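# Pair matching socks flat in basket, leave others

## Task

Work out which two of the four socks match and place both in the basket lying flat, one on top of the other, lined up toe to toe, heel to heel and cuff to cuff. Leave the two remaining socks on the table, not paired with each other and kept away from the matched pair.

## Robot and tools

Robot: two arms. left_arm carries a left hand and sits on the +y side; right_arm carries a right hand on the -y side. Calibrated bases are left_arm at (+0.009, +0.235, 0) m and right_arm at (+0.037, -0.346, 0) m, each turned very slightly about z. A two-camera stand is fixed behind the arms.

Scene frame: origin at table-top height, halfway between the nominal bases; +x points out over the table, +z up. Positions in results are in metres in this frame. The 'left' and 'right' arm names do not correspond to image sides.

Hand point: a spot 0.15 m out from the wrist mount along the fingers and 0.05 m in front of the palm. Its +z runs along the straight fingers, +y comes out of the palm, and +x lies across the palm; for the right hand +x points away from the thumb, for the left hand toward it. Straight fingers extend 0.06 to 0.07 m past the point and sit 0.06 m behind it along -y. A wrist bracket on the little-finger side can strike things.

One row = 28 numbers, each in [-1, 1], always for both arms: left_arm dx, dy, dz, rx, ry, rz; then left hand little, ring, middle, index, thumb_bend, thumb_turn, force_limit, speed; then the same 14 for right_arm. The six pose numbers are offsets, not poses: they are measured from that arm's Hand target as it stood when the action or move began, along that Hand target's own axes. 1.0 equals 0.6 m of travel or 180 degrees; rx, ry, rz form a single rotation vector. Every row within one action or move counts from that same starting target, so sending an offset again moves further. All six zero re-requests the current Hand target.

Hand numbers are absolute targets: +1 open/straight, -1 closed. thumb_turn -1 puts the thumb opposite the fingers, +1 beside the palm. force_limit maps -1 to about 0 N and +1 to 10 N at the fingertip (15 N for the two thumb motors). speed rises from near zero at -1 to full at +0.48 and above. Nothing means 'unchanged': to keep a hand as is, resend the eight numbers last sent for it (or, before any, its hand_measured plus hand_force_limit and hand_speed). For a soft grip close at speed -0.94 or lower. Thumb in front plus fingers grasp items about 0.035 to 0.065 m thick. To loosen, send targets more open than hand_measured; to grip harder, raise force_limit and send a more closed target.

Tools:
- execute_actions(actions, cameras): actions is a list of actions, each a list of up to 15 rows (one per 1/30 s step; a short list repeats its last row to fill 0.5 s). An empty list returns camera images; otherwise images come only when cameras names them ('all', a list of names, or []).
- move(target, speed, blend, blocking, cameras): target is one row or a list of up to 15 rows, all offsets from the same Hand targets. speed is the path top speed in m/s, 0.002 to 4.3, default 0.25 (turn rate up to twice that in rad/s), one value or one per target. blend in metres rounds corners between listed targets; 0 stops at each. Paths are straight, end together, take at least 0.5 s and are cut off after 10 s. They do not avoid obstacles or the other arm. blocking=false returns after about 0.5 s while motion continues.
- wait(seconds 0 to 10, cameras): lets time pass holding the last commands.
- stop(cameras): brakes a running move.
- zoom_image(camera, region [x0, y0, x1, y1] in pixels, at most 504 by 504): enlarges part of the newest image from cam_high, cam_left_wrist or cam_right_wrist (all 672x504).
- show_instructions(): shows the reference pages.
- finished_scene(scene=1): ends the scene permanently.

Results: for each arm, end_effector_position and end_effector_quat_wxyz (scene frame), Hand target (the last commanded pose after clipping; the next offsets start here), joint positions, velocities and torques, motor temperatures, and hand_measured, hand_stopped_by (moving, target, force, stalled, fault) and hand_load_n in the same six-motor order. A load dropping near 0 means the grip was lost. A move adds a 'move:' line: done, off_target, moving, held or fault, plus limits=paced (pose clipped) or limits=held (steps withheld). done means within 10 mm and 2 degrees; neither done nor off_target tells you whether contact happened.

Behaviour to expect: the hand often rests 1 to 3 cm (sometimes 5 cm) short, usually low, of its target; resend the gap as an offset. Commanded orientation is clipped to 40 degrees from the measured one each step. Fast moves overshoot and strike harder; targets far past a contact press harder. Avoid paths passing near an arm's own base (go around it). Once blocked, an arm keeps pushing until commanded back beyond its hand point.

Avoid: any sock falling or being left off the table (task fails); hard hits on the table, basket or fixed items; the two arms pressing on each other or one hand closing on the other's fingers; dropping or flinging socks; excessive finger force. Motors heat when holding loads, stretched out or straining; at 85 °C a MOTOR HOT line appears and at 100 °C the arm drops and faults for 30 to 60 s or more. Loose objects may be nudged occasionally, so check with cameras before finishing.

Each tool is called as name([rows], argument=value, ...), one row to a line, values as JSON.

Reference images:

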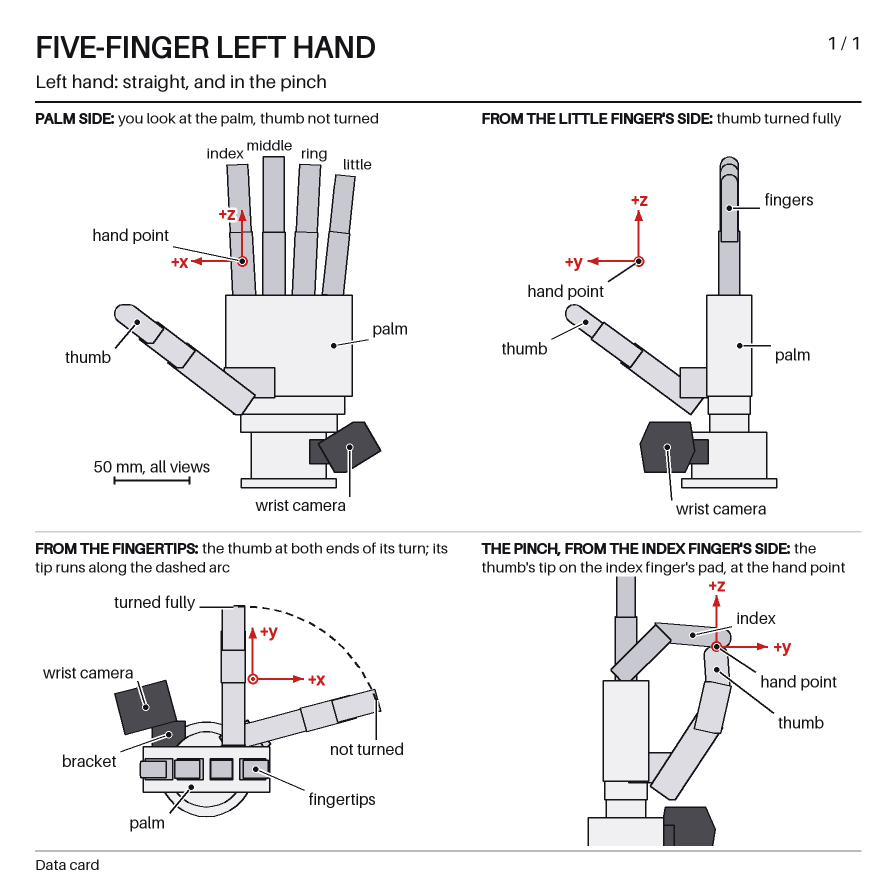

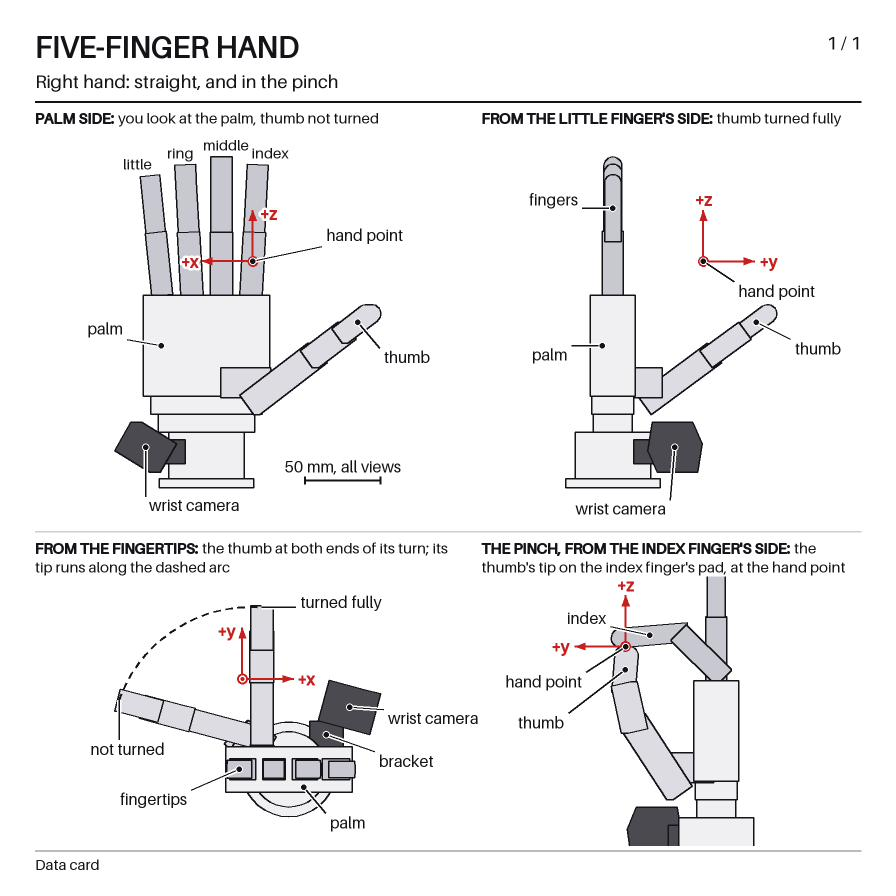

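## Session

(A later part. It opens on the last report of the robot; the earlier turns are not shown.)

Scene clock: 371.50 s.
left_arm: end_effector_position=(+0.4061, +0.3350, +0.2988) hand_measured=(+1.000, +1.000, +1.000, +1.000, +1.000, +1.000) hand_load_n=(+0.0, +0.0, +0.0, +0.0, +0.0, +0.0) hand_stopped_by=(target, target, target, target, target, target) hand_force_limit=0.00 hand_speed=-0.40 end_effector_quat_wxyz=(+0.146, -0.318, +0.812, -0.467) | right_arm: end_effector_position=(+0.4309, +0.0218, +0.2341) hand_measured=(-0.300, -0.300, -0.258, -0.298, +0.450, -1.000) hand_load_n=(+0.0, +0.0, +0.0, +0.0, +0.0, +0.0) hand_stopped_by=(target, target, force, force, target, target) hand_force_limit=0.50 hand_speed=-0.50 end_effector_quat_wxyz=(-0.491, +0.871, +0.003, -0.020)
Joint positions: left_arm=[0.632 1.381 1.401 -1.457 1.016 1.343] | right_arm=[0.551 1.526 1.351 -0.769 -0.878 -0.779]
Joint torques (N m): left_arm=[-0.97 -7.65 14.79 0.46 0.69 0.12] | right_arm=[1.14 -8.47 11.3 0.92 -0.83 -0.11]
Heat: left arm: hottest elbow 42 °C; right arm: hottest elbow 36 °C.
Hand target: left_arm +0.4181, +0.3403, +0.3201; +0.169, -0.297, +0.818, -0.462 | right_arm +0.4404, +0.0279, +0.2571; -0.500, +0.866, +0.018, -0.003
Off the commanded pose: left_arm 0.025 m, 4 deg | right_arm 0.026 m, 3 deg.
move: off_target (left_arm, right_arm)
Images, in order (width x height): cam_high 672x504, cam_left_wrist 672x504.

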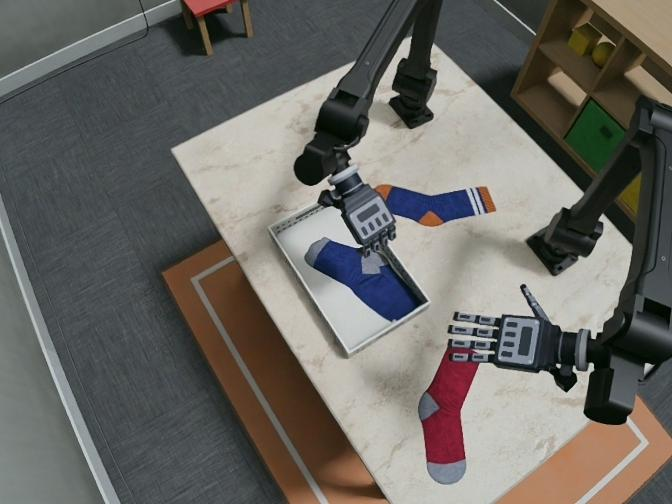

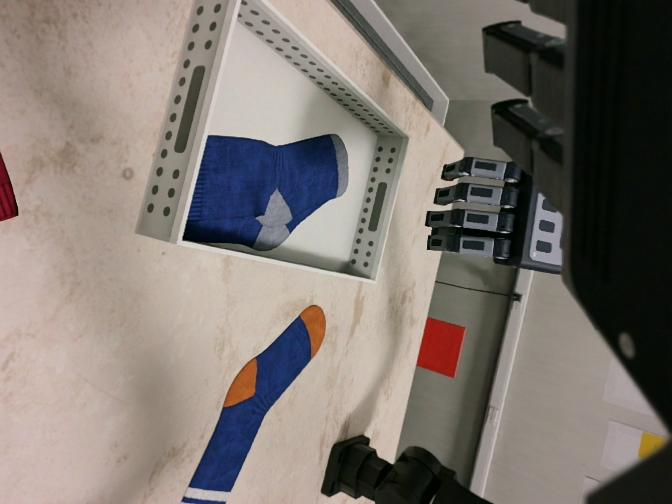

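wait(seconds=0.1, cameras=["cam_right_wrist"])

Scene clock: 373.50 s.
left_arm: end_effector_position=(+0.4061, +0.3350, +0.2988) hand_measured=(+1.000, +1.000, +1.000, +1.000, +1.000, +1.000) hand_load_n=(+0.0, +0.0, +0.0, +0.0, +0.0, +0.0) hand_stopped_by=(target, target, target, target, target, target) hand_force_limit=0.00 hand_speed=-0.40 end_effector_quat_wxyz=(+0.146, -0.318, +0.812, -0.467) | right_arm: end_effector_position=(+0.4309, +0.0218, +0.2341) hand_measured=(-0.300, -0.300, -0.258, -0.298, +0.450, -1.000) hand_load_n=(+0.0, +0.0, +0.0, +0.0, +0.0, +0.0) hand_stopped_by=(target, target, force, force, target, target) hand_force_limit=0.50 hand_speed=-0.50 end_effector_quat_wxyz=(-0.491, +0.871, +0.003, -0.020)
Joint positions: left_arm=[0.632 1.381 1.401 -1.457 1.016 1.343] | right_arm=[0.551 1.526 1.351 -0.769 -0.878 -0.779]
Joint torques (N m): left_arm=[-0.73 -6.83 14.79 0.32 0.67 0.12] | right_arm=[0.56 -8.41 11.52 0.73 -0.82 -0.14]
Heat: left arm: hottest elbow 42 °C; right arm: hottest elbow 36 °C.
Hand target: left_arm +0.4181, +0.3403, +0.3201; +0.169, -0.297, +0.818, -0.462 | right_arm +0.4404, +0.0279, +0.2571; -0.500, +0.866, +0.018, -0.004
Off the commanded pose: left_arm 0.025 m, 4 deg | right_arm 0.026 m, 3 deg.
wait: 0.10 s; at rest from the start
Images, in order (width x height): cam_right_wrist 672x504.

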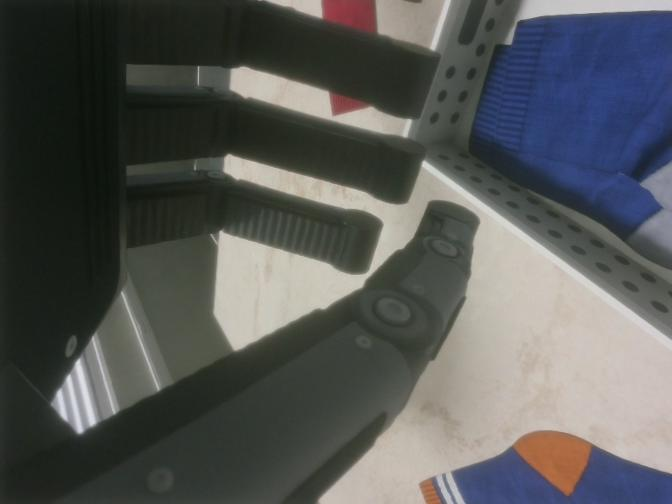

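zoom_image(camera="cam_right_wrist", region=[440, 0, 672, 270])

Scaled by 1.867.

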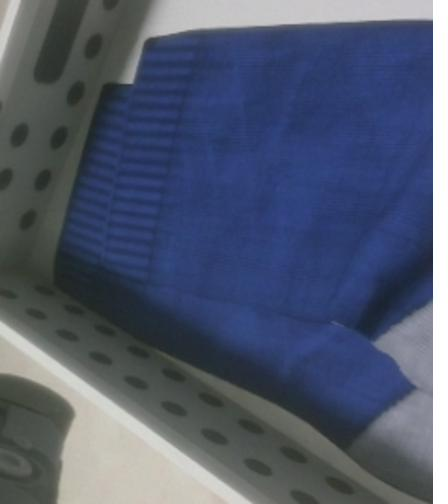

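move(target=[0,0,0,0,0,0,1,1,1,1,1,1,0,-0.4,-0.0057,0.0834,-0.144,0,0,0,-0.3,-0.3,-0.5,-0.5,0.45,-1,0.5,-0.5], speed=0.25, cameras=["cam_right_wrist", "cam_high"])

zoom_image(camera="cam_right_wrist", region=[440, 0, 672, 270])

Scene clock: 375.27 s.
left_arm: end_effector_position=(+0.4061, +0.3350, +0.2988) hand_measured=(+1.000, +1.000, +1.000, +1.000, +1.000, +1.000) hand_load_n=(-0.5, +0.0, +0.0, +0.0, +0.0, +0.0) hand_stopped_by=(target, target, target, target, target, target) hand_force_limit=0.00 hand_speed=-0.40 end_effector_quat_wxyz=(+0.146, -0.318, +0.812, -0.467) | right_arm: end_effector_position=(+0.4428, -0.0760, +0.2516) hand_measured=(-0.300, -0.300, -0.258, -0.298, +0.450, -1.000) hand_load_n=(+0.0, +0.0, +0.0, +0.0, +0.0, +0.0) hand_stopped_by=(target, target, force, force, target, target) hand_force_limit=0.50 hand_speed=-0.50 end_effector_quat_wxyz=(-0.498, +0.867, +0.008, -0.004)
Joint positions: left_arm=[0.632 1.381 1.401 -1.457 1.016 1.343] | right_arm=[0.351 1.462 1.341 -1.008 -0.98 -1.055]
Joint torques (N m): left_arm=[-0.85 -7.06 14.87 0.36 0.67 0.16] | right_arm=[1.73 -7.71 8.32 0.59 -0.95 -0.18]
Heat: left arm: hottest elbow 42 °C; right arm: hottest elbow 36 °C.
Hand target: left_arm +0.4181, +0.3403, +0.3201; +0.169, -0.297, +0.818, -0.462 | right_arm +0.4404, -0.0721, +0.2572; -0.500, +0.866, +0.018, -0.003
Off the commanded pose: left_arm 0.025 m, 4 deg | right_arm 0.007 m, 1 deg.
move: off_target (left_arm)
Images, in order (width x height): cam_high 672x504, cam_right_wrist 672x504.

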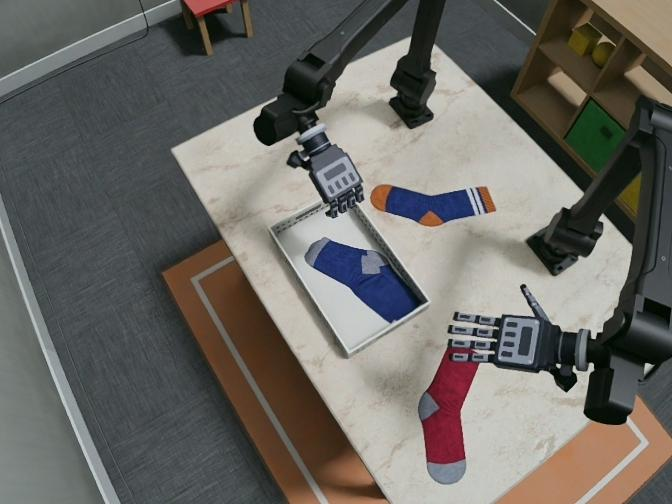

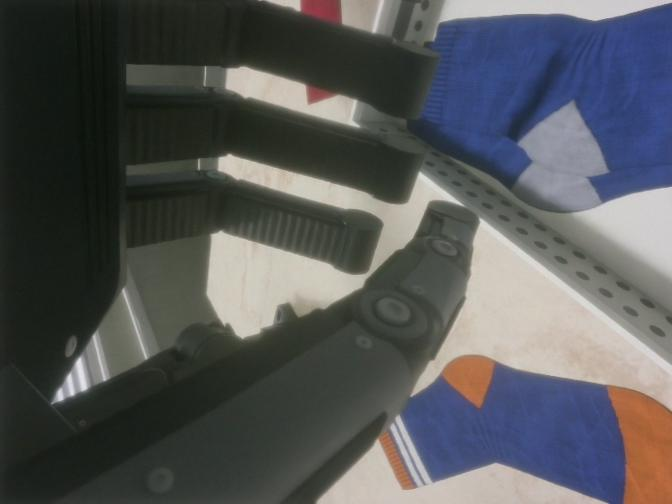

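Scaled by 1.867.

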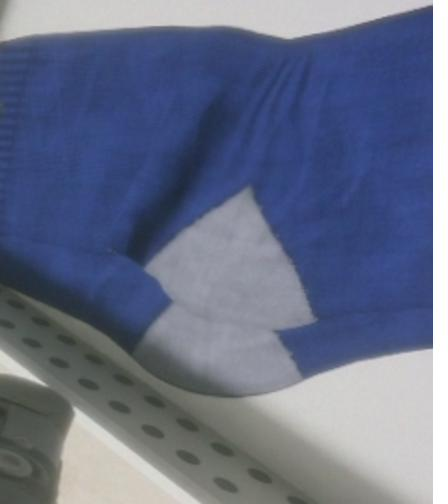

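move(target=[0,0,0,0,0,0,1,1,1,1,1,1,0,-0.4,-0.0057,0.0834,-0.144,0,0,0,-0.3,-0.3,-0.5,-0.5,0.45,-1,0.5,-0.5], speed=0.25, cameras=["cam_right_wrist", "cam_high", "cam_left_wrist"])

zoom_image(camera="cam_right_wrist", region=[440, 0, 672, 270])

zoom_image(camera="cam_high", region=[290, 220, 440, 340])

Scene clock: 376.83 s.
left_arm: end_effector_position=(+0.4061, +0.3350, +0.2988) hand_measured=(+1.000, +1.000, +1.000, +1.000, +1.000, +1.000) hand_load_n=(+0.0, +0.0, +0.0, +0.0, +0.0, +0.0) hand_stopped_by=(target, target, target, target, target, target) hand_force_limit=0.00 hand_speed=-0.40 end_effector_quat_wxyz=(+0.146, -0.318, +0.812, -0.467) | right_arm: end_effector_position=(+0.4330, -0.1767, +0.2451) hand_measured=(-0.300, -0.300, -0.258, -0.298, +0.450, -1.000) hand_load_n=(+0.0, +0.0, +0.0, +0.0, +0.0, +0.0) hand_stopped_by=(target, target, force, force, target, target) hand_force_limit=0.50 hand_speed=-0.50 end_effector_quat_wxyz=(-0.497, +0.868, +0.004, -0.012)
Joint positions: left_arm=[0.632 1.381 1.401 -1.457 1.016 1.343] | right_arm=[0.132 1.462 1.341 -1.366 -1.039 -1.454]
Joint torques (N m): left_arm=[-0.62 -7.18 14.82 0.4 0.71 0.15] | right_arm=[1.26 -6.48 10.02 0.09 -1.06 -0.13]
Heat: left arm: hottest elbow 42 °C; right arm: hottest elbow 36 °C.
Hand target: left_arm +0.4181, +0.3403, +0.3201; +0.169, -0.297, +0.818, -0.462 | right_arm +0.4405, -0.1720, +0.2570; -0.499, +0.866, +0.018, -0.003
Off the commanded pose: left_arm 0.025 m, 4 deg | right_arm 0.015 m, 2 deg.
move: off_target (left_arm, right_arm)

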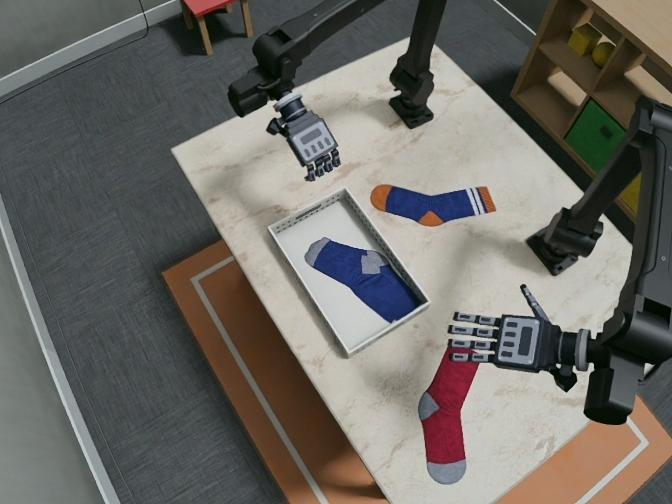

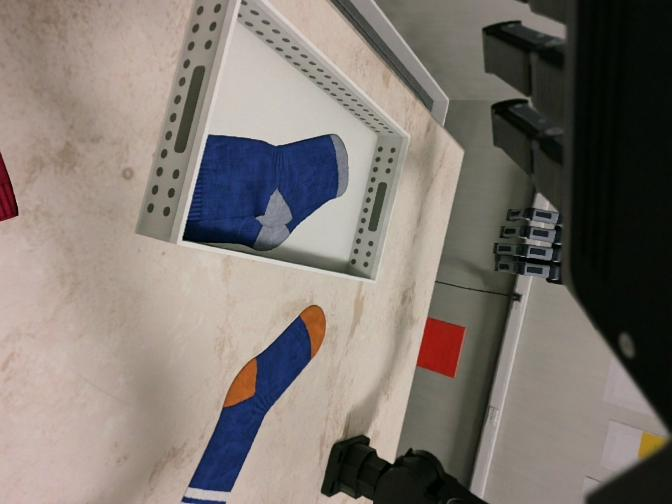

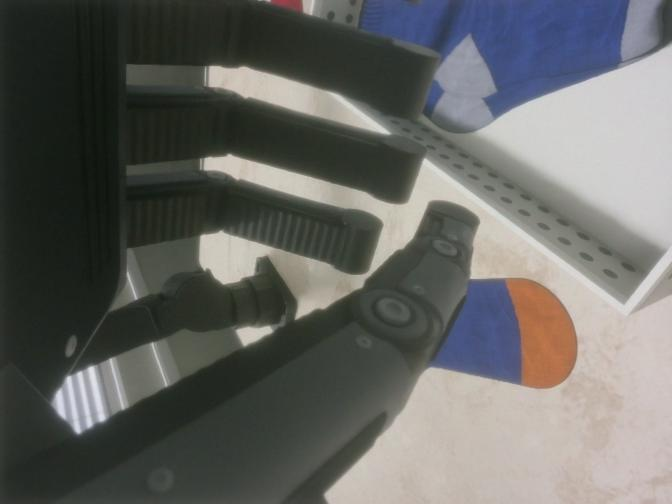

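Scaled by 1.867.

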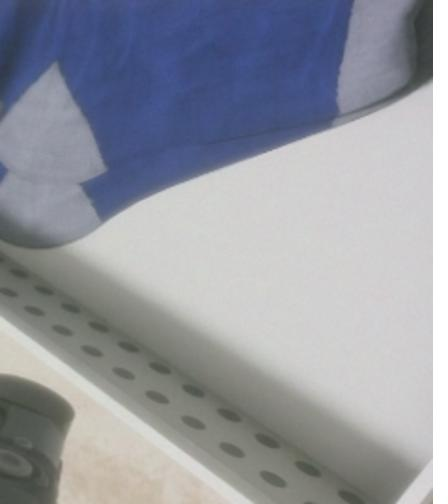

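Scaled by 3.360.

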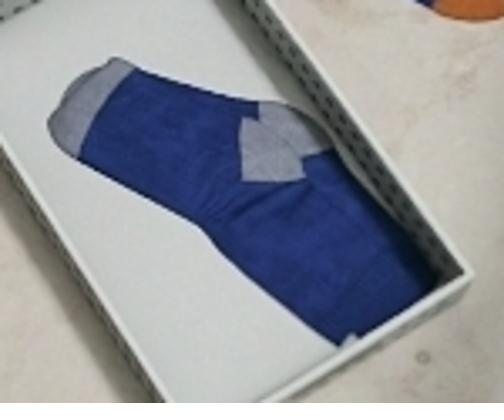

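zoom_image(camera="cam_right_wrist", region=[560, 0, 672, 130])

move(target=[0,0,0,0,0,0,1,1,1,1,1,1,0,-0.4,0.0776,0.0417,-0.072,0,0,0,-0.3,-0.3,-0.5,-0.5,0.45,-1,0.5,-0.5], speed=0.25, cameras=["cam_right_wrist"])

zoom_image(camera="cam_right_wrist", region=[540, 0, 672, 150])

Scaled by 3.877.

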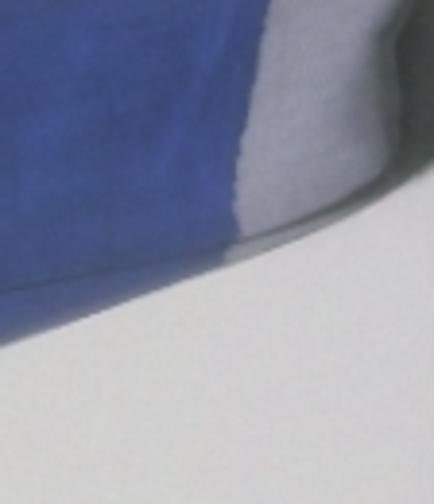

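Scene clock: 378.23 s.
left_arm: end_effector_position=(+0.4061, +0.3350, +0.2988) hand_measured=(+1.000, +1.000, +1.000, +1.000, +1.000, +1.000) hand_load_n=(+0.0, +0.0, +0.0, +0.0, +0.0, +0.0) hand_stopped_by=(target, target, target, target, target, target) hand_force_limit=0.00 hand_speed=-0.40 end_effector_quat_wxyz=(+0.146, -0.318, +0.812, -0.467) | right_arm: end_effector_position=(+0.4773, -0.2221, +0.2392) hand_measured=(-0.300, -0.300, -0.258, -0.298, +0.450, -1.000) hand_load_n=(+0.0, +0.0, +0.0, +0.0, +0.0, +0.0) hand_stopped_by=(target, target, force, force, target, target) hand_force_limit=0.50 hand_speed=-0.50 end_effector_quat_wxyz=(-0.499, +0.866, +0.001, -0.022)
Joint positions: left_arm=[0.632 1.381 1.401 -1.457 1.016 1.343] | right_arm=[0.029 1.625 1.509 -1.577 -1.042 -1.669]
Joint torques (N m): left_arm=[-0.15 -7.12 14.75 0.46 0.68 0.16] | right_arm=[1.44 -9.17 10.74 -0.38 -0.98 -0.07]
Heat: left arm: hottest elbow 42 °C; right arm: hottest elbow 36 °C.
Hand target: left_arm +0.4181, +0.3403, +0.3201; +0.169, -0.297, +0.818, -0.462 | right_arm +0.4887, -0.2202, +0.2575; -0.500, +0.866, +0.018, -0.003
Off the commanded pose: left_arm 0.025 m, 4 deg | right_arm 0.022 m, 3 deg.
move: off_target (left_arm, right_arm)
Images, in order (width x height): cam_right_wrist 672x504.

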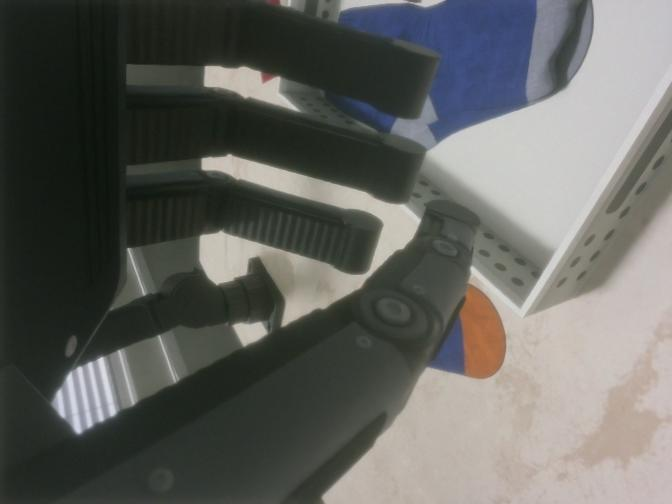

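Scaled by 3.360.

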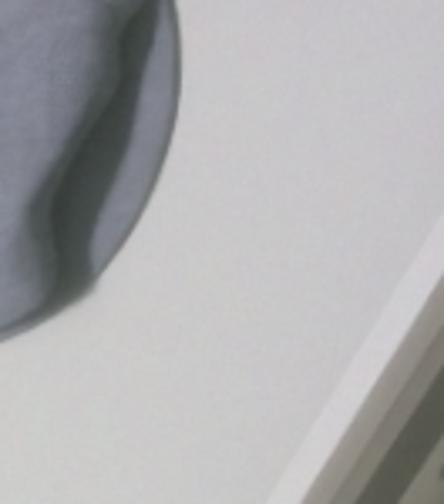

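zoom_image(camera="cam_right_wrist", region=[400, 0, 640, 170])

Scaled by 2.100.

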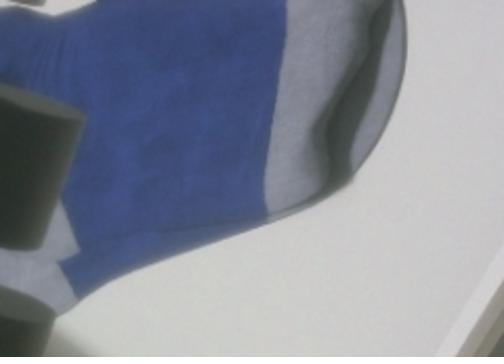

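move(target=[0,0,0,0,0,0,1,1,1,1,1,1,0,-0.4,0.045,0.0,0.0,0,0,0,-0.3,-0.3,-0.5,-0.5,0.45,-1,0.5,-0.5], speed=0.25, cameras=["cam_right_wrist", "cam_high"])

zoom_image(camera="cam_high", region=[360, 170, 510, 240])

zoom_image(camera="cam_right_wrist", region=[400, 0, 640, 190])

Scene clock: 379.83 s.
left_arm: end_effector_position=(+0.4061, +0.3350, +0.2988) hand_measured=(+1.000, +1.000, +1.000, +1.000, +1.000, +1.000) hand_load_n=(+0.0, +0.0, +0.0, +0.0, +0.0, +0.0) hand_stopped_by=(target, target, target, target, target, target) hand_force_limit=0.00 hand_speed=-0.40 end_effector_quat_wxyz=(+0.146, -0.318, +0.812, -0.467) | right_arm: end_effector_position=(+0.5055, -0.2228, +0.2408) hand_measured=(-0.300, -0.300, -0.258, -0.298, +0.450, -1.000) hand_load_n=(+0.0, +0.0, +0.0, +0.0, +0.0, +0.0) hand_stopped_by=(target, target, force, force, target, target) hand_force_limit=0.50 hand_speed=-0.50 end_effector_quat_wxyz=(-0.499, +0.866, +0.003, -0.018)
Joint positions: left_arm=[0.632 1.381 1.401 -1.457 1.016 1.343] | right_arm=[0.029 1.693 1.6 -1.591 -1.042 -1.669]
Joint torques (N m): left_arm=[-0.44 -7.65 14.86 0.42 0.68 0.16] | right_arm=[1.67 -9.35 10.67 -0.4 -0.99 -0.06]
Heat: left arm: hottest elbow 42 °C; right arm: hottest elbow 36 °C.
Hand target: left_arm +0.4181, +0.3403, +0.3201; +0.169, -0.297, +0.818, -0.462 | right_arm +0.5157, -0.2193, +0.2578; -0.500, +0.866, +0.018, -0.003
Off the commanded pose: left_arm 0.025 m, 4 deg | right_arm 0.020 m, 2 deg.
move: off_target (left_arm, right_arm)
Images, in order (width x height): cam_high 672x504, cam_right_wrist 672x504.

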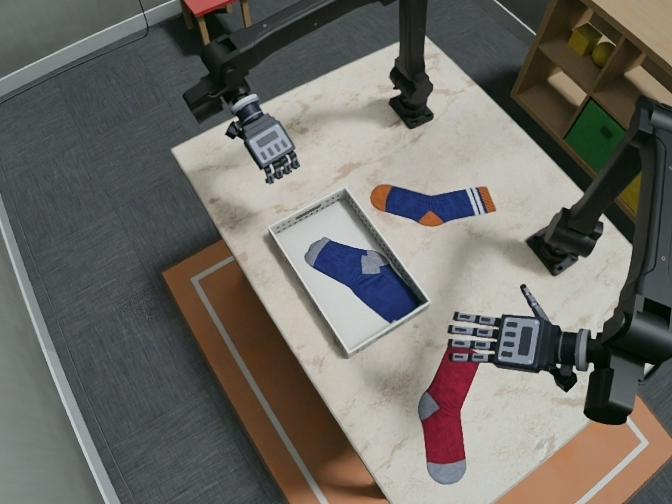

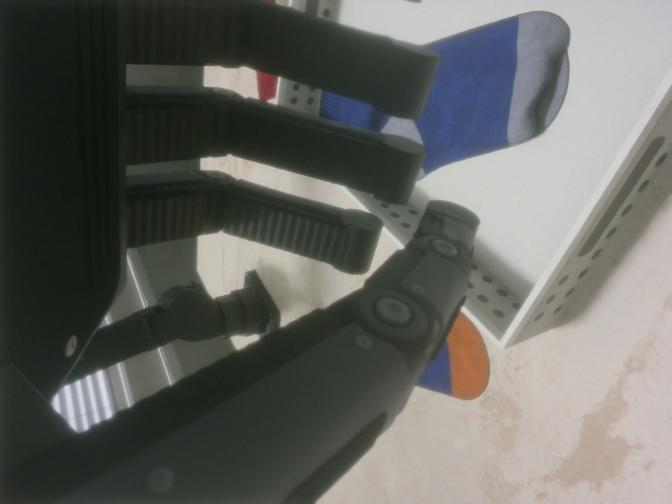

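Scaled by 3.360.

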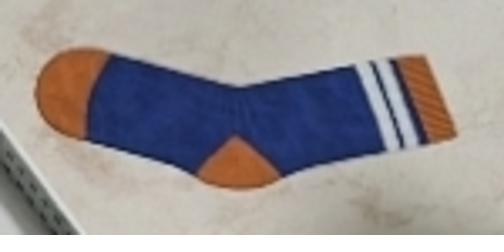

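Scaled by 2.100.

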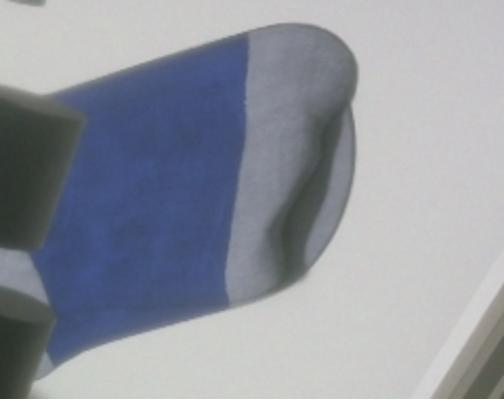

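move(target=[0,0,0,0,0,0,1,1,1,1,1,1,0,-0.4,0.0983,0.0483,-0.0145,-0.111,0,0,-0.3,-0.3,-0.5,-0.5,0.45,-1,0.5,-0.5], speed=0.25, cameras=["cam_right_wrist", "cam_high"])

zoom_image(camera="cam_right_wrist", region=[400, 0, 640, 190])

Scene clock: 381.97 s.
left_arm: end_effector_position=(+0.4061, +0.3350, +0.2988) hand_measured=(+1.000, +1.000, +1.000, +1.000, +1.000, +1.000) hand_load_n=(+0.0, +0.0, +0.0, +0.0, +0.0, +0.0) hand_stopped_by=(target, target, target, target, target, target) hand_force_limit=0.00 hand_speed=-0.40 end_effector_quat_wxyz=(+0.146, -0.318, +0.812, -0.467) | right_arm: end_effector_position=(+0.5647, -0.2435, +0.2207) hand_measured=(-0.300, -0.300, -0.258, -0.298, +0.450, -1.000) hand_load_n=(+0.0, +0.0, +0.0, +0.0, +0.0, +0.0) hand_stopped_by=(target, target, force, force, target, target) hand_force_limit=0.50 hand_speed=-0.50 end_effector_quat_wxyz=(-0.343, +0.939, +0.013, -0.016)
Joint positions: left_arm=[0.632 1.381 1.401 -1.457 1.016 1.343] | right_arm=[0.1 1.832 1.839 -1.591 -0.701 -1.56]
Joint torques (N m): left_arm=[-0.67 -7.36 14.9 0.43 0.7 0.14] | right_arm=[1.38 -11.46 11.15 0.01 -0.53 0.04]
Heat: left arm: hottest elbow 42 °C; right arm: hottest elbow 37 °C.
Hand target: left_arm +0.4181, +0.3403, +0.3201; +0.169, -0.297, +0.818, -0.462 | right_arm +0.5757, -0.2392, +0.2378; -0.342, +0.940, +0.018, +0.000
Off the commanded pose: left_arm 0.025 m, 4 deg | right_arm 0.021 m, 2 deg.
move: off_target (left_arm, right_arm)
Images, in order (width x height): cam_high 672x504, cam_right_wrist 672x504.

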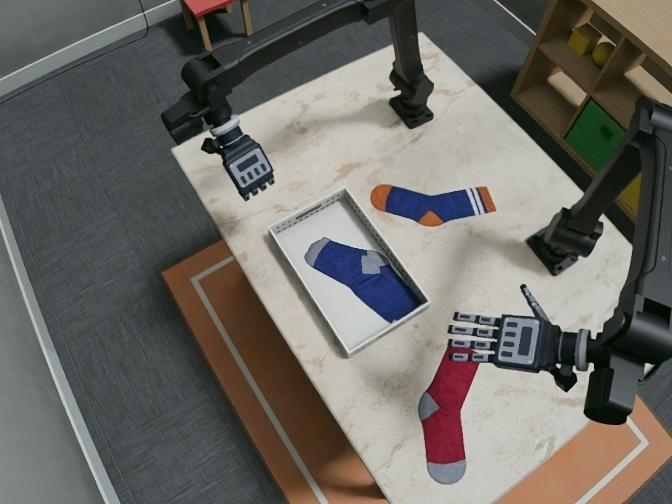

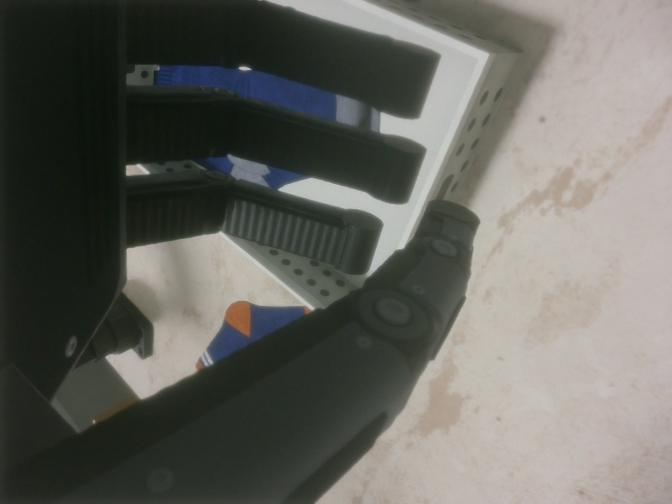

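Scaled by 2.100.

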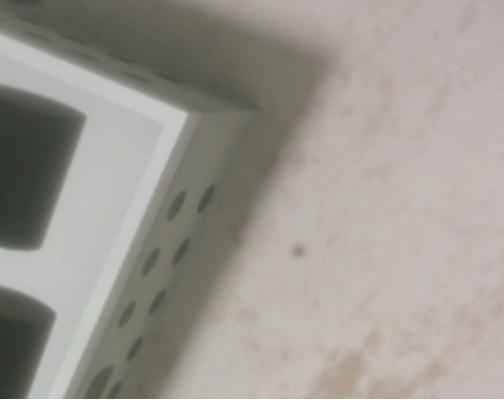

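move(target=[0,0,0,0,0,0,1,1,1,1,1,1,0,-0.4,0.0,0.0,0.0,0,0,0,1,1,1,1,0.6,1,0.5,0], speed=0.25, cameras=["cam_right_wrist"])

zoom_image(camera="cam_right_wrist", region=[300, 60, 460, 180])

Scene clock: 383.47 s.
left_arm: end_effector_position=(+0.4061, +0.3350, +0.2988) hand_measured=(+1.000, +1.000, +1.000, +1.000, +1.000, +1.000) hand_load_n=(+0.0, +0.0, -0.5, +0.0, +0.0, -0.5) hand_stopped_by=(target, target, target, target, target, target) hand_force_limit=0.00 hand_speed=-0.40 end_effector_quat_wxyz=(+0.146, -0.318, +0.812, -0.467) | right_arm: end_effector_position=(+0.5646, -0.2437, +0.2206) hand_measured=(+1.000, +1.000, +1.000, +1.000, +0.600, +1.000) hand_load_n=(+0.0, +0.0, +0.0, +0.0, +0.0, +0.0) hand_stopped_by=(target, target, target, target, target, target) hand_force_limit=0.50 hand_speed=0.00 end_effector_quat_wxyz=(-0.342, +0.939, +0.013, -0.017)
Joint positions: left_arm=[0.632 1.381 1.401 -1.457 1.016 1.343] | right_arm=[0.1 1.832 1.839 -1.591 -0.699 -1.558]
Joint torques (N m): left_arm=[-0.38 -7.3 14.89 0.62 0.7 0.11] | right_arm=[2.2 -10.93 11.11 -0.03 -0.61 0.03]
Heat: left arm: hottest elbow 42 °C; right arm: hottest elbow 36 °C.
Hand target: left_arm +0.4181, +0.3403, +0.3201; +0.169, -0.297, +0.818, -0.462 | right_arm +0.5757, -0.2393, +0.2378; -0.342, +0.940, +0.018, +0.000
Off the commanded pose: left_arm 0.025 m, 4 deg | right_arm 0.021 m, 2 deg.
move: off_target (left_arm, right_arm)
Images, in order (width x height): cam_right_wrist 672x504.

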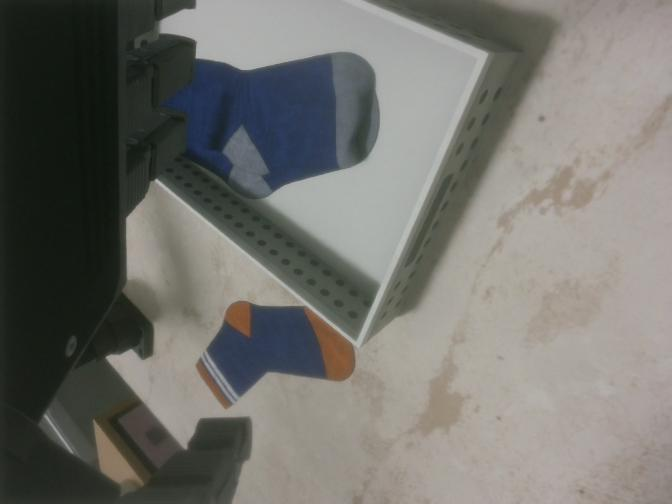

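Scaled by 3.150.

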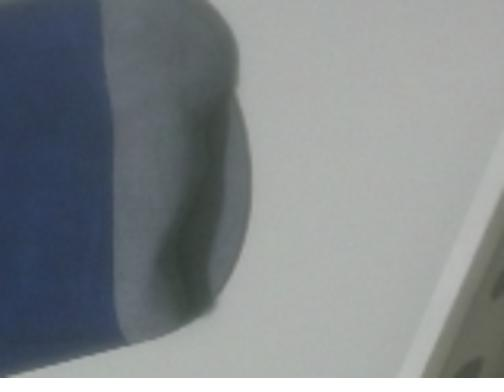

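move(target=[0,0,0,0,0,0,1,1,1,1,1,1,0,-0.4,0.0321,0.1228,0.0928,0,0,0,1,1,1,1,0.6,1,0.5,0], speed=0.25, cameras=["cam_right_wrist", "cam_high"])

zoom_image(camera="cam_right_wrist", region=[300, 0, 500, 150])

Scene clock: 386.10 s.
left_arm: end_effector_position=(+0.4061, +0.3350, +0.2988) hand_measured=(+1.000, +1.000, +1.000, +1.000, +1.000, +1.000) hand_load_n=(+0.0, +0.0, +0.0, -0.5, +0.0, +0.0) hand_stopped_by=(target, target, target, target, target, target) hand_force_limit=0.00 hand_speed=-0.40 end_effector_quat_wxyz=(+0.146, -0.318, +0.812, -0.467) | right_arm: end_effector_position=(+0.5885, -0.2562, +0.1370) hand_measured=(+1.000, +1.000, +1.000, +1.000, +0.600, +1.000) hand_load_n=(+0.0, +0.0, +0.0, +0.0, +0.0, +0.0) hand_stopped_by=(target, target, target, target, target, target) hand_force_limit=0.50 hand_speed=0.00 end_effector_quat_wxyz=(-0.342, +0.940, +0.008, -0.022)
Joint positions: left_arm=[0.632 1.381 1.401 -1.457 1.016 1.343] | right_arm=[0.077 1.93 1.762 -1.445 -0.698 -1.582]
Joint torques (N m): left_arm=[-0.91 -6.65 14.8 0.4 0.67 0.13] | right_arm=[0.62 -13.51 7.76 0.9 -0.67 -0.11]
Heat: left arm: hottest elbow 42 °C; right arm: hottest elbow 36 °C.
Hand target: left_arm +0.4181, +0.3403, +0.3201; +0.169, -0.297, +0.818, -0.462 | right_arm +0.5966, -0.2592, +0.1481; -0.342, +0.940, +0.018, +0.000
Off the commanded pose: left_arm 0.025 m, 4 deg | right_arm 0.014 m, 3 deg.
move: off_target (left_arm, right_arm)
Images, in order (width x height): cam_high 672x504, cam_right_wrist 672x504.

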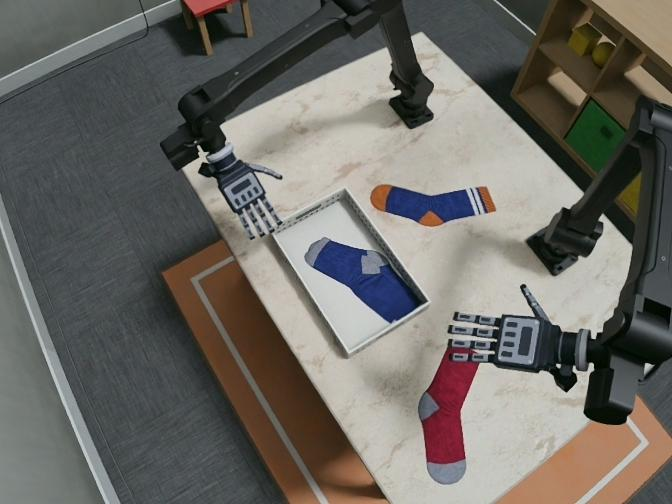

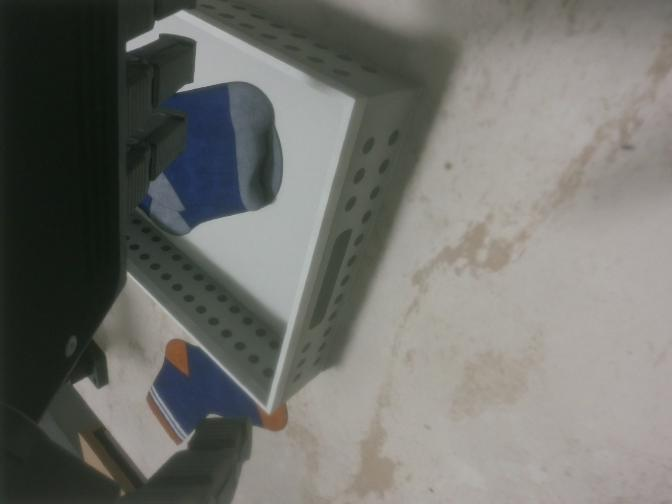

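Scaled by 2.520.

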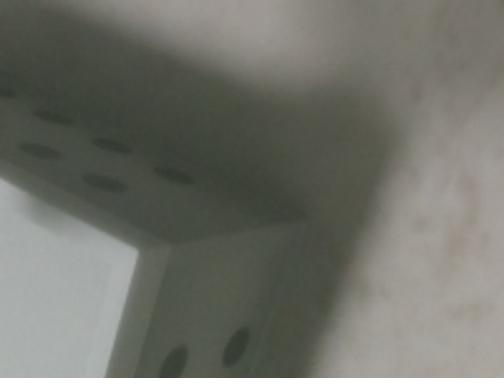

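zoom_image(camera="cam_right_wrist", region=[190, 60, 310, 230])

Scaled by 2.965.

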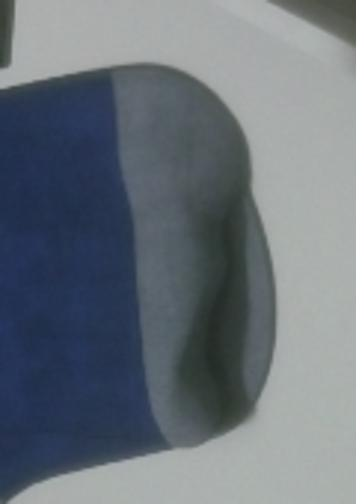

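move(target=[0,0,0,0,0,0,1,1,1,1,1,1,0,-0.4,-0.1782,-0.3423,0.3157,-0.0833,0.0118,0.0188,-0.9,-0.9,-0.9,1,0.6,1,0.5,0], speed=0.2, cameras=["cam_high", "cam_left_wrist"])

zoom_image(camera="cam_high", region=[290, 220, 440, 340])

zoom_image(camera="cam_left_wrist", region=[180, 90, 430, 280])

Scene clock: 390.27 s.
left_arm: end_effector_position=(+0.4061, +0.3350, +0.2988) hand_measured=(+1.000, +1.000, +1.000, +1.000, +1.000, +1.000) hand_load_n=(+0.0, +0.0, +0.0, +0.0, +0.0, +0.0) hand_stopped_by=(target, target, target, target, target, target) hand_force_limit=0.00 hand_speed=-0.40 end_effector_quat_wxyz=(+0.146, -0.318, +0.812, -0.467) | right_arm: end_effector_position=(+0.4587, +0.0055, +0.1175) hand_measured=(-0.900, -0.900, -0.900, +1.000, +0.600, +1.000) hand_load_n=(+0.0, +0.0, +0.0, +0.0, +0.0, +0.0) hand_stopped_by=(target, target, target, target, target, target) hand_force_limit=0.50 hand_speed=0.00 end_effector_quat_wxyz=(-0.200, +0.980, -0.011, -0.015)
Joint positions: left_arm=[0.632 1.381 1.401 -1.457 1.016 1.343] | right_arm=[0.679 1.813 1.572 -1.106 -0.339 -0.885]
Joint torques (N m): left_arm=[-0.62 -7.36 14.87 0.54 0.69 0.15] | right_arm=[0.09 -10.58 10.96 1.51 -0.2 0.1]
Heat: left arm: hottest elbow 42 °C; right arm: hottest elbow 36 °C.
Hand target: left_arm +0.4181, +0.3403, +0.3201; +0.169, -0.297, +0.818, -0.462 | right_arm +0.4805, +0.0159, +0.1335; -0.216, +0.976, -0.016, +0.009
Off the commanded pose: left_arm 0.025 m, 4 deg | right_arm 0.029 m, 3 deg.
move: off_target (left_arm, right_arm)
Images, in order (width x height): cam_high 672x504, cam_left_wrist 672x504.

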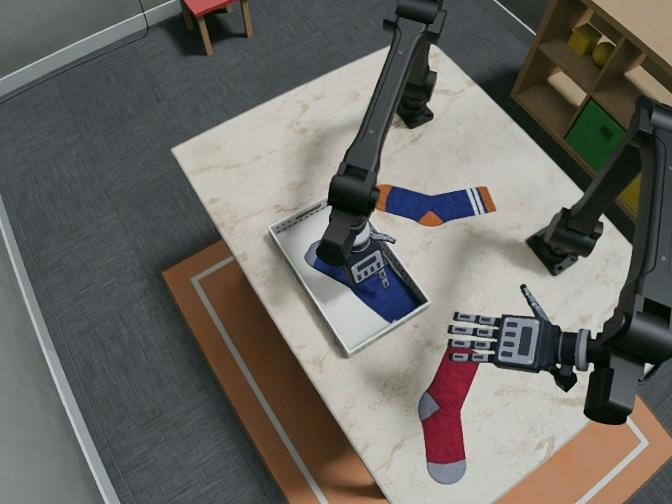

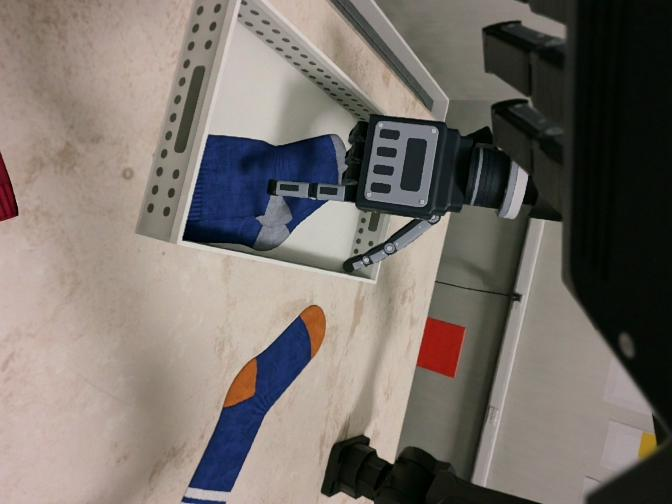

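Scaled by 3.360.

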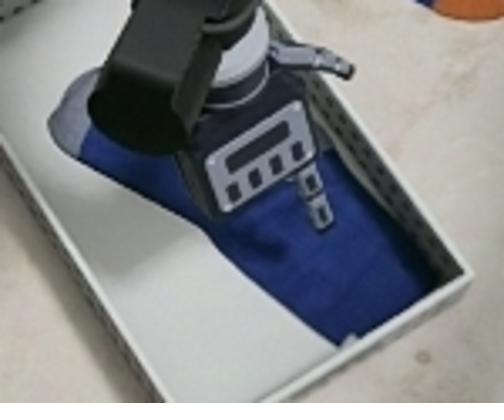

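Scaled by 2.016.

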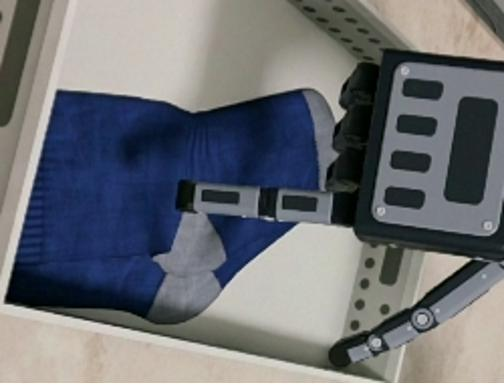

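move(target=[0,0,0,0,0,0,1,1,1,1,1,1,0,-0.4,0.0695,0.0132,0.0675,0,0,0,-0.9,-0.9,-0.9,1,0.6,1,0.5,0], speed=0.15, cameras=["cam_high", "cam_left_wrist"])

zoom_image(camera="cam_high", region=[290, 220, 440, 340])

zoom_image(camera="cam_left_wrist", region=[180, 90, 430, 280])

Scene clock: 391.83 s.
left_arm: end_effector_position=(+0.4061, +0.3350, +0.2988) hand_measured=(+1.000, +1.000, +1.000, +1.000, +1.000, +1.000) hand_load_n=(+0.0, +0.0, +0.0, +0.0, +0.0, -0.5) hand_stopped_by=(target, target, target, target, target, target) hand_force_limit=0.00 hand_speed=-0.40 end_effector_quat_wxyz=(+0.146, -0.318, +0.812, -0.467) | right_arm: end_effector_position=(+0.4997, +0.0125, +0.0712) hand_measured=(-0.900, -0.900, -0.900, +1.000, +0.600, +1.000) hand_load_n=(+0.0, +0.0, +0.0, +0.5, +0.0, +0.0) hand_stopped_by=(target, target, target, target, target, target) hand_force_limit=0.50 hand_speed=0.00 end_effector_quat_wxyz=(-0.194, +0.980, -0.026, -0.021)
Joint positions: left_arm=[0.632 1.381 1.401 -1.457 1.016 1.343] | right_arm=[0.648 1.955 1.659 -1.074 -0.34 -0.89]
Joint torques (N m): left_arm=[-0.62 -6.53 14.8 0.53 0.68 0.11] | right_arm=[0.32 -13.33 10.88 1.33 -0.49 -0.11]
Heat: left arm: hottest elbow 42 °C; right arm: hottest elbow 37 °C.
Hand target: left_arm +0.4181, +0.3403, +0.3201; +0.169, -0.297, +0.818, -0.462 | right_arm +0.5228, +0.0244, +0.0939; -0.216, +0.976, -0.016, +0.009
Off the commanded pose: left_arm 0.025 m, 4 deg | right_arm 0.035 m, 4 deg.
move: off_target (left_arm, right_arm)
Images, in order (width x height): cam_high 672x504, cam_left_wrist 672x504.

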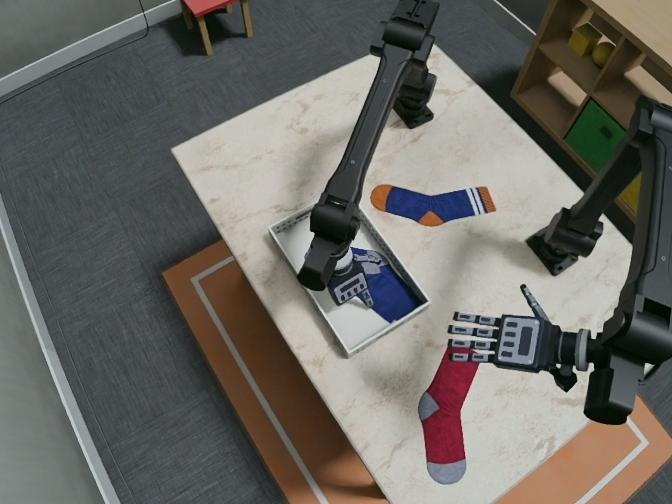

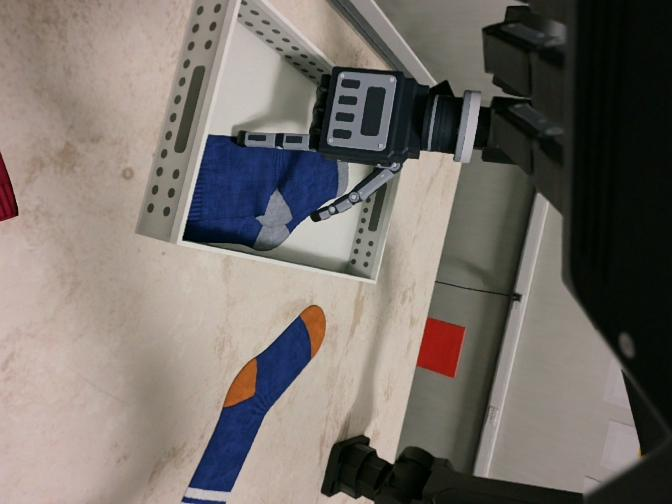

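Scaled by 3.360.

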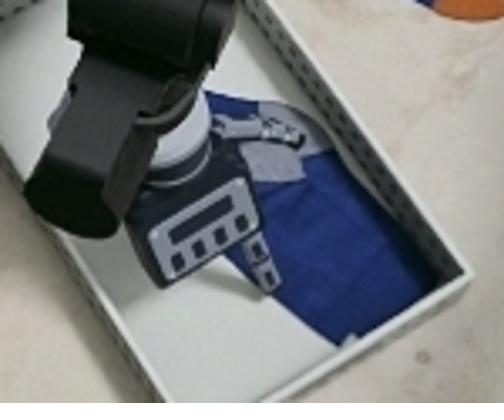

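Scaled by 2.016.

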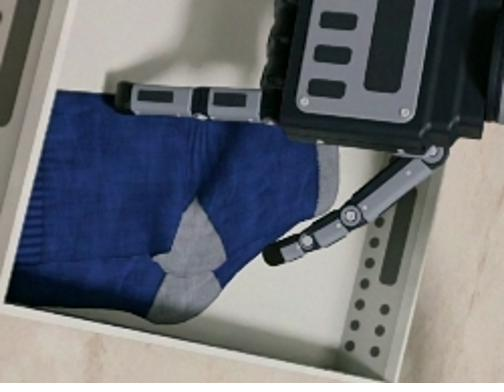

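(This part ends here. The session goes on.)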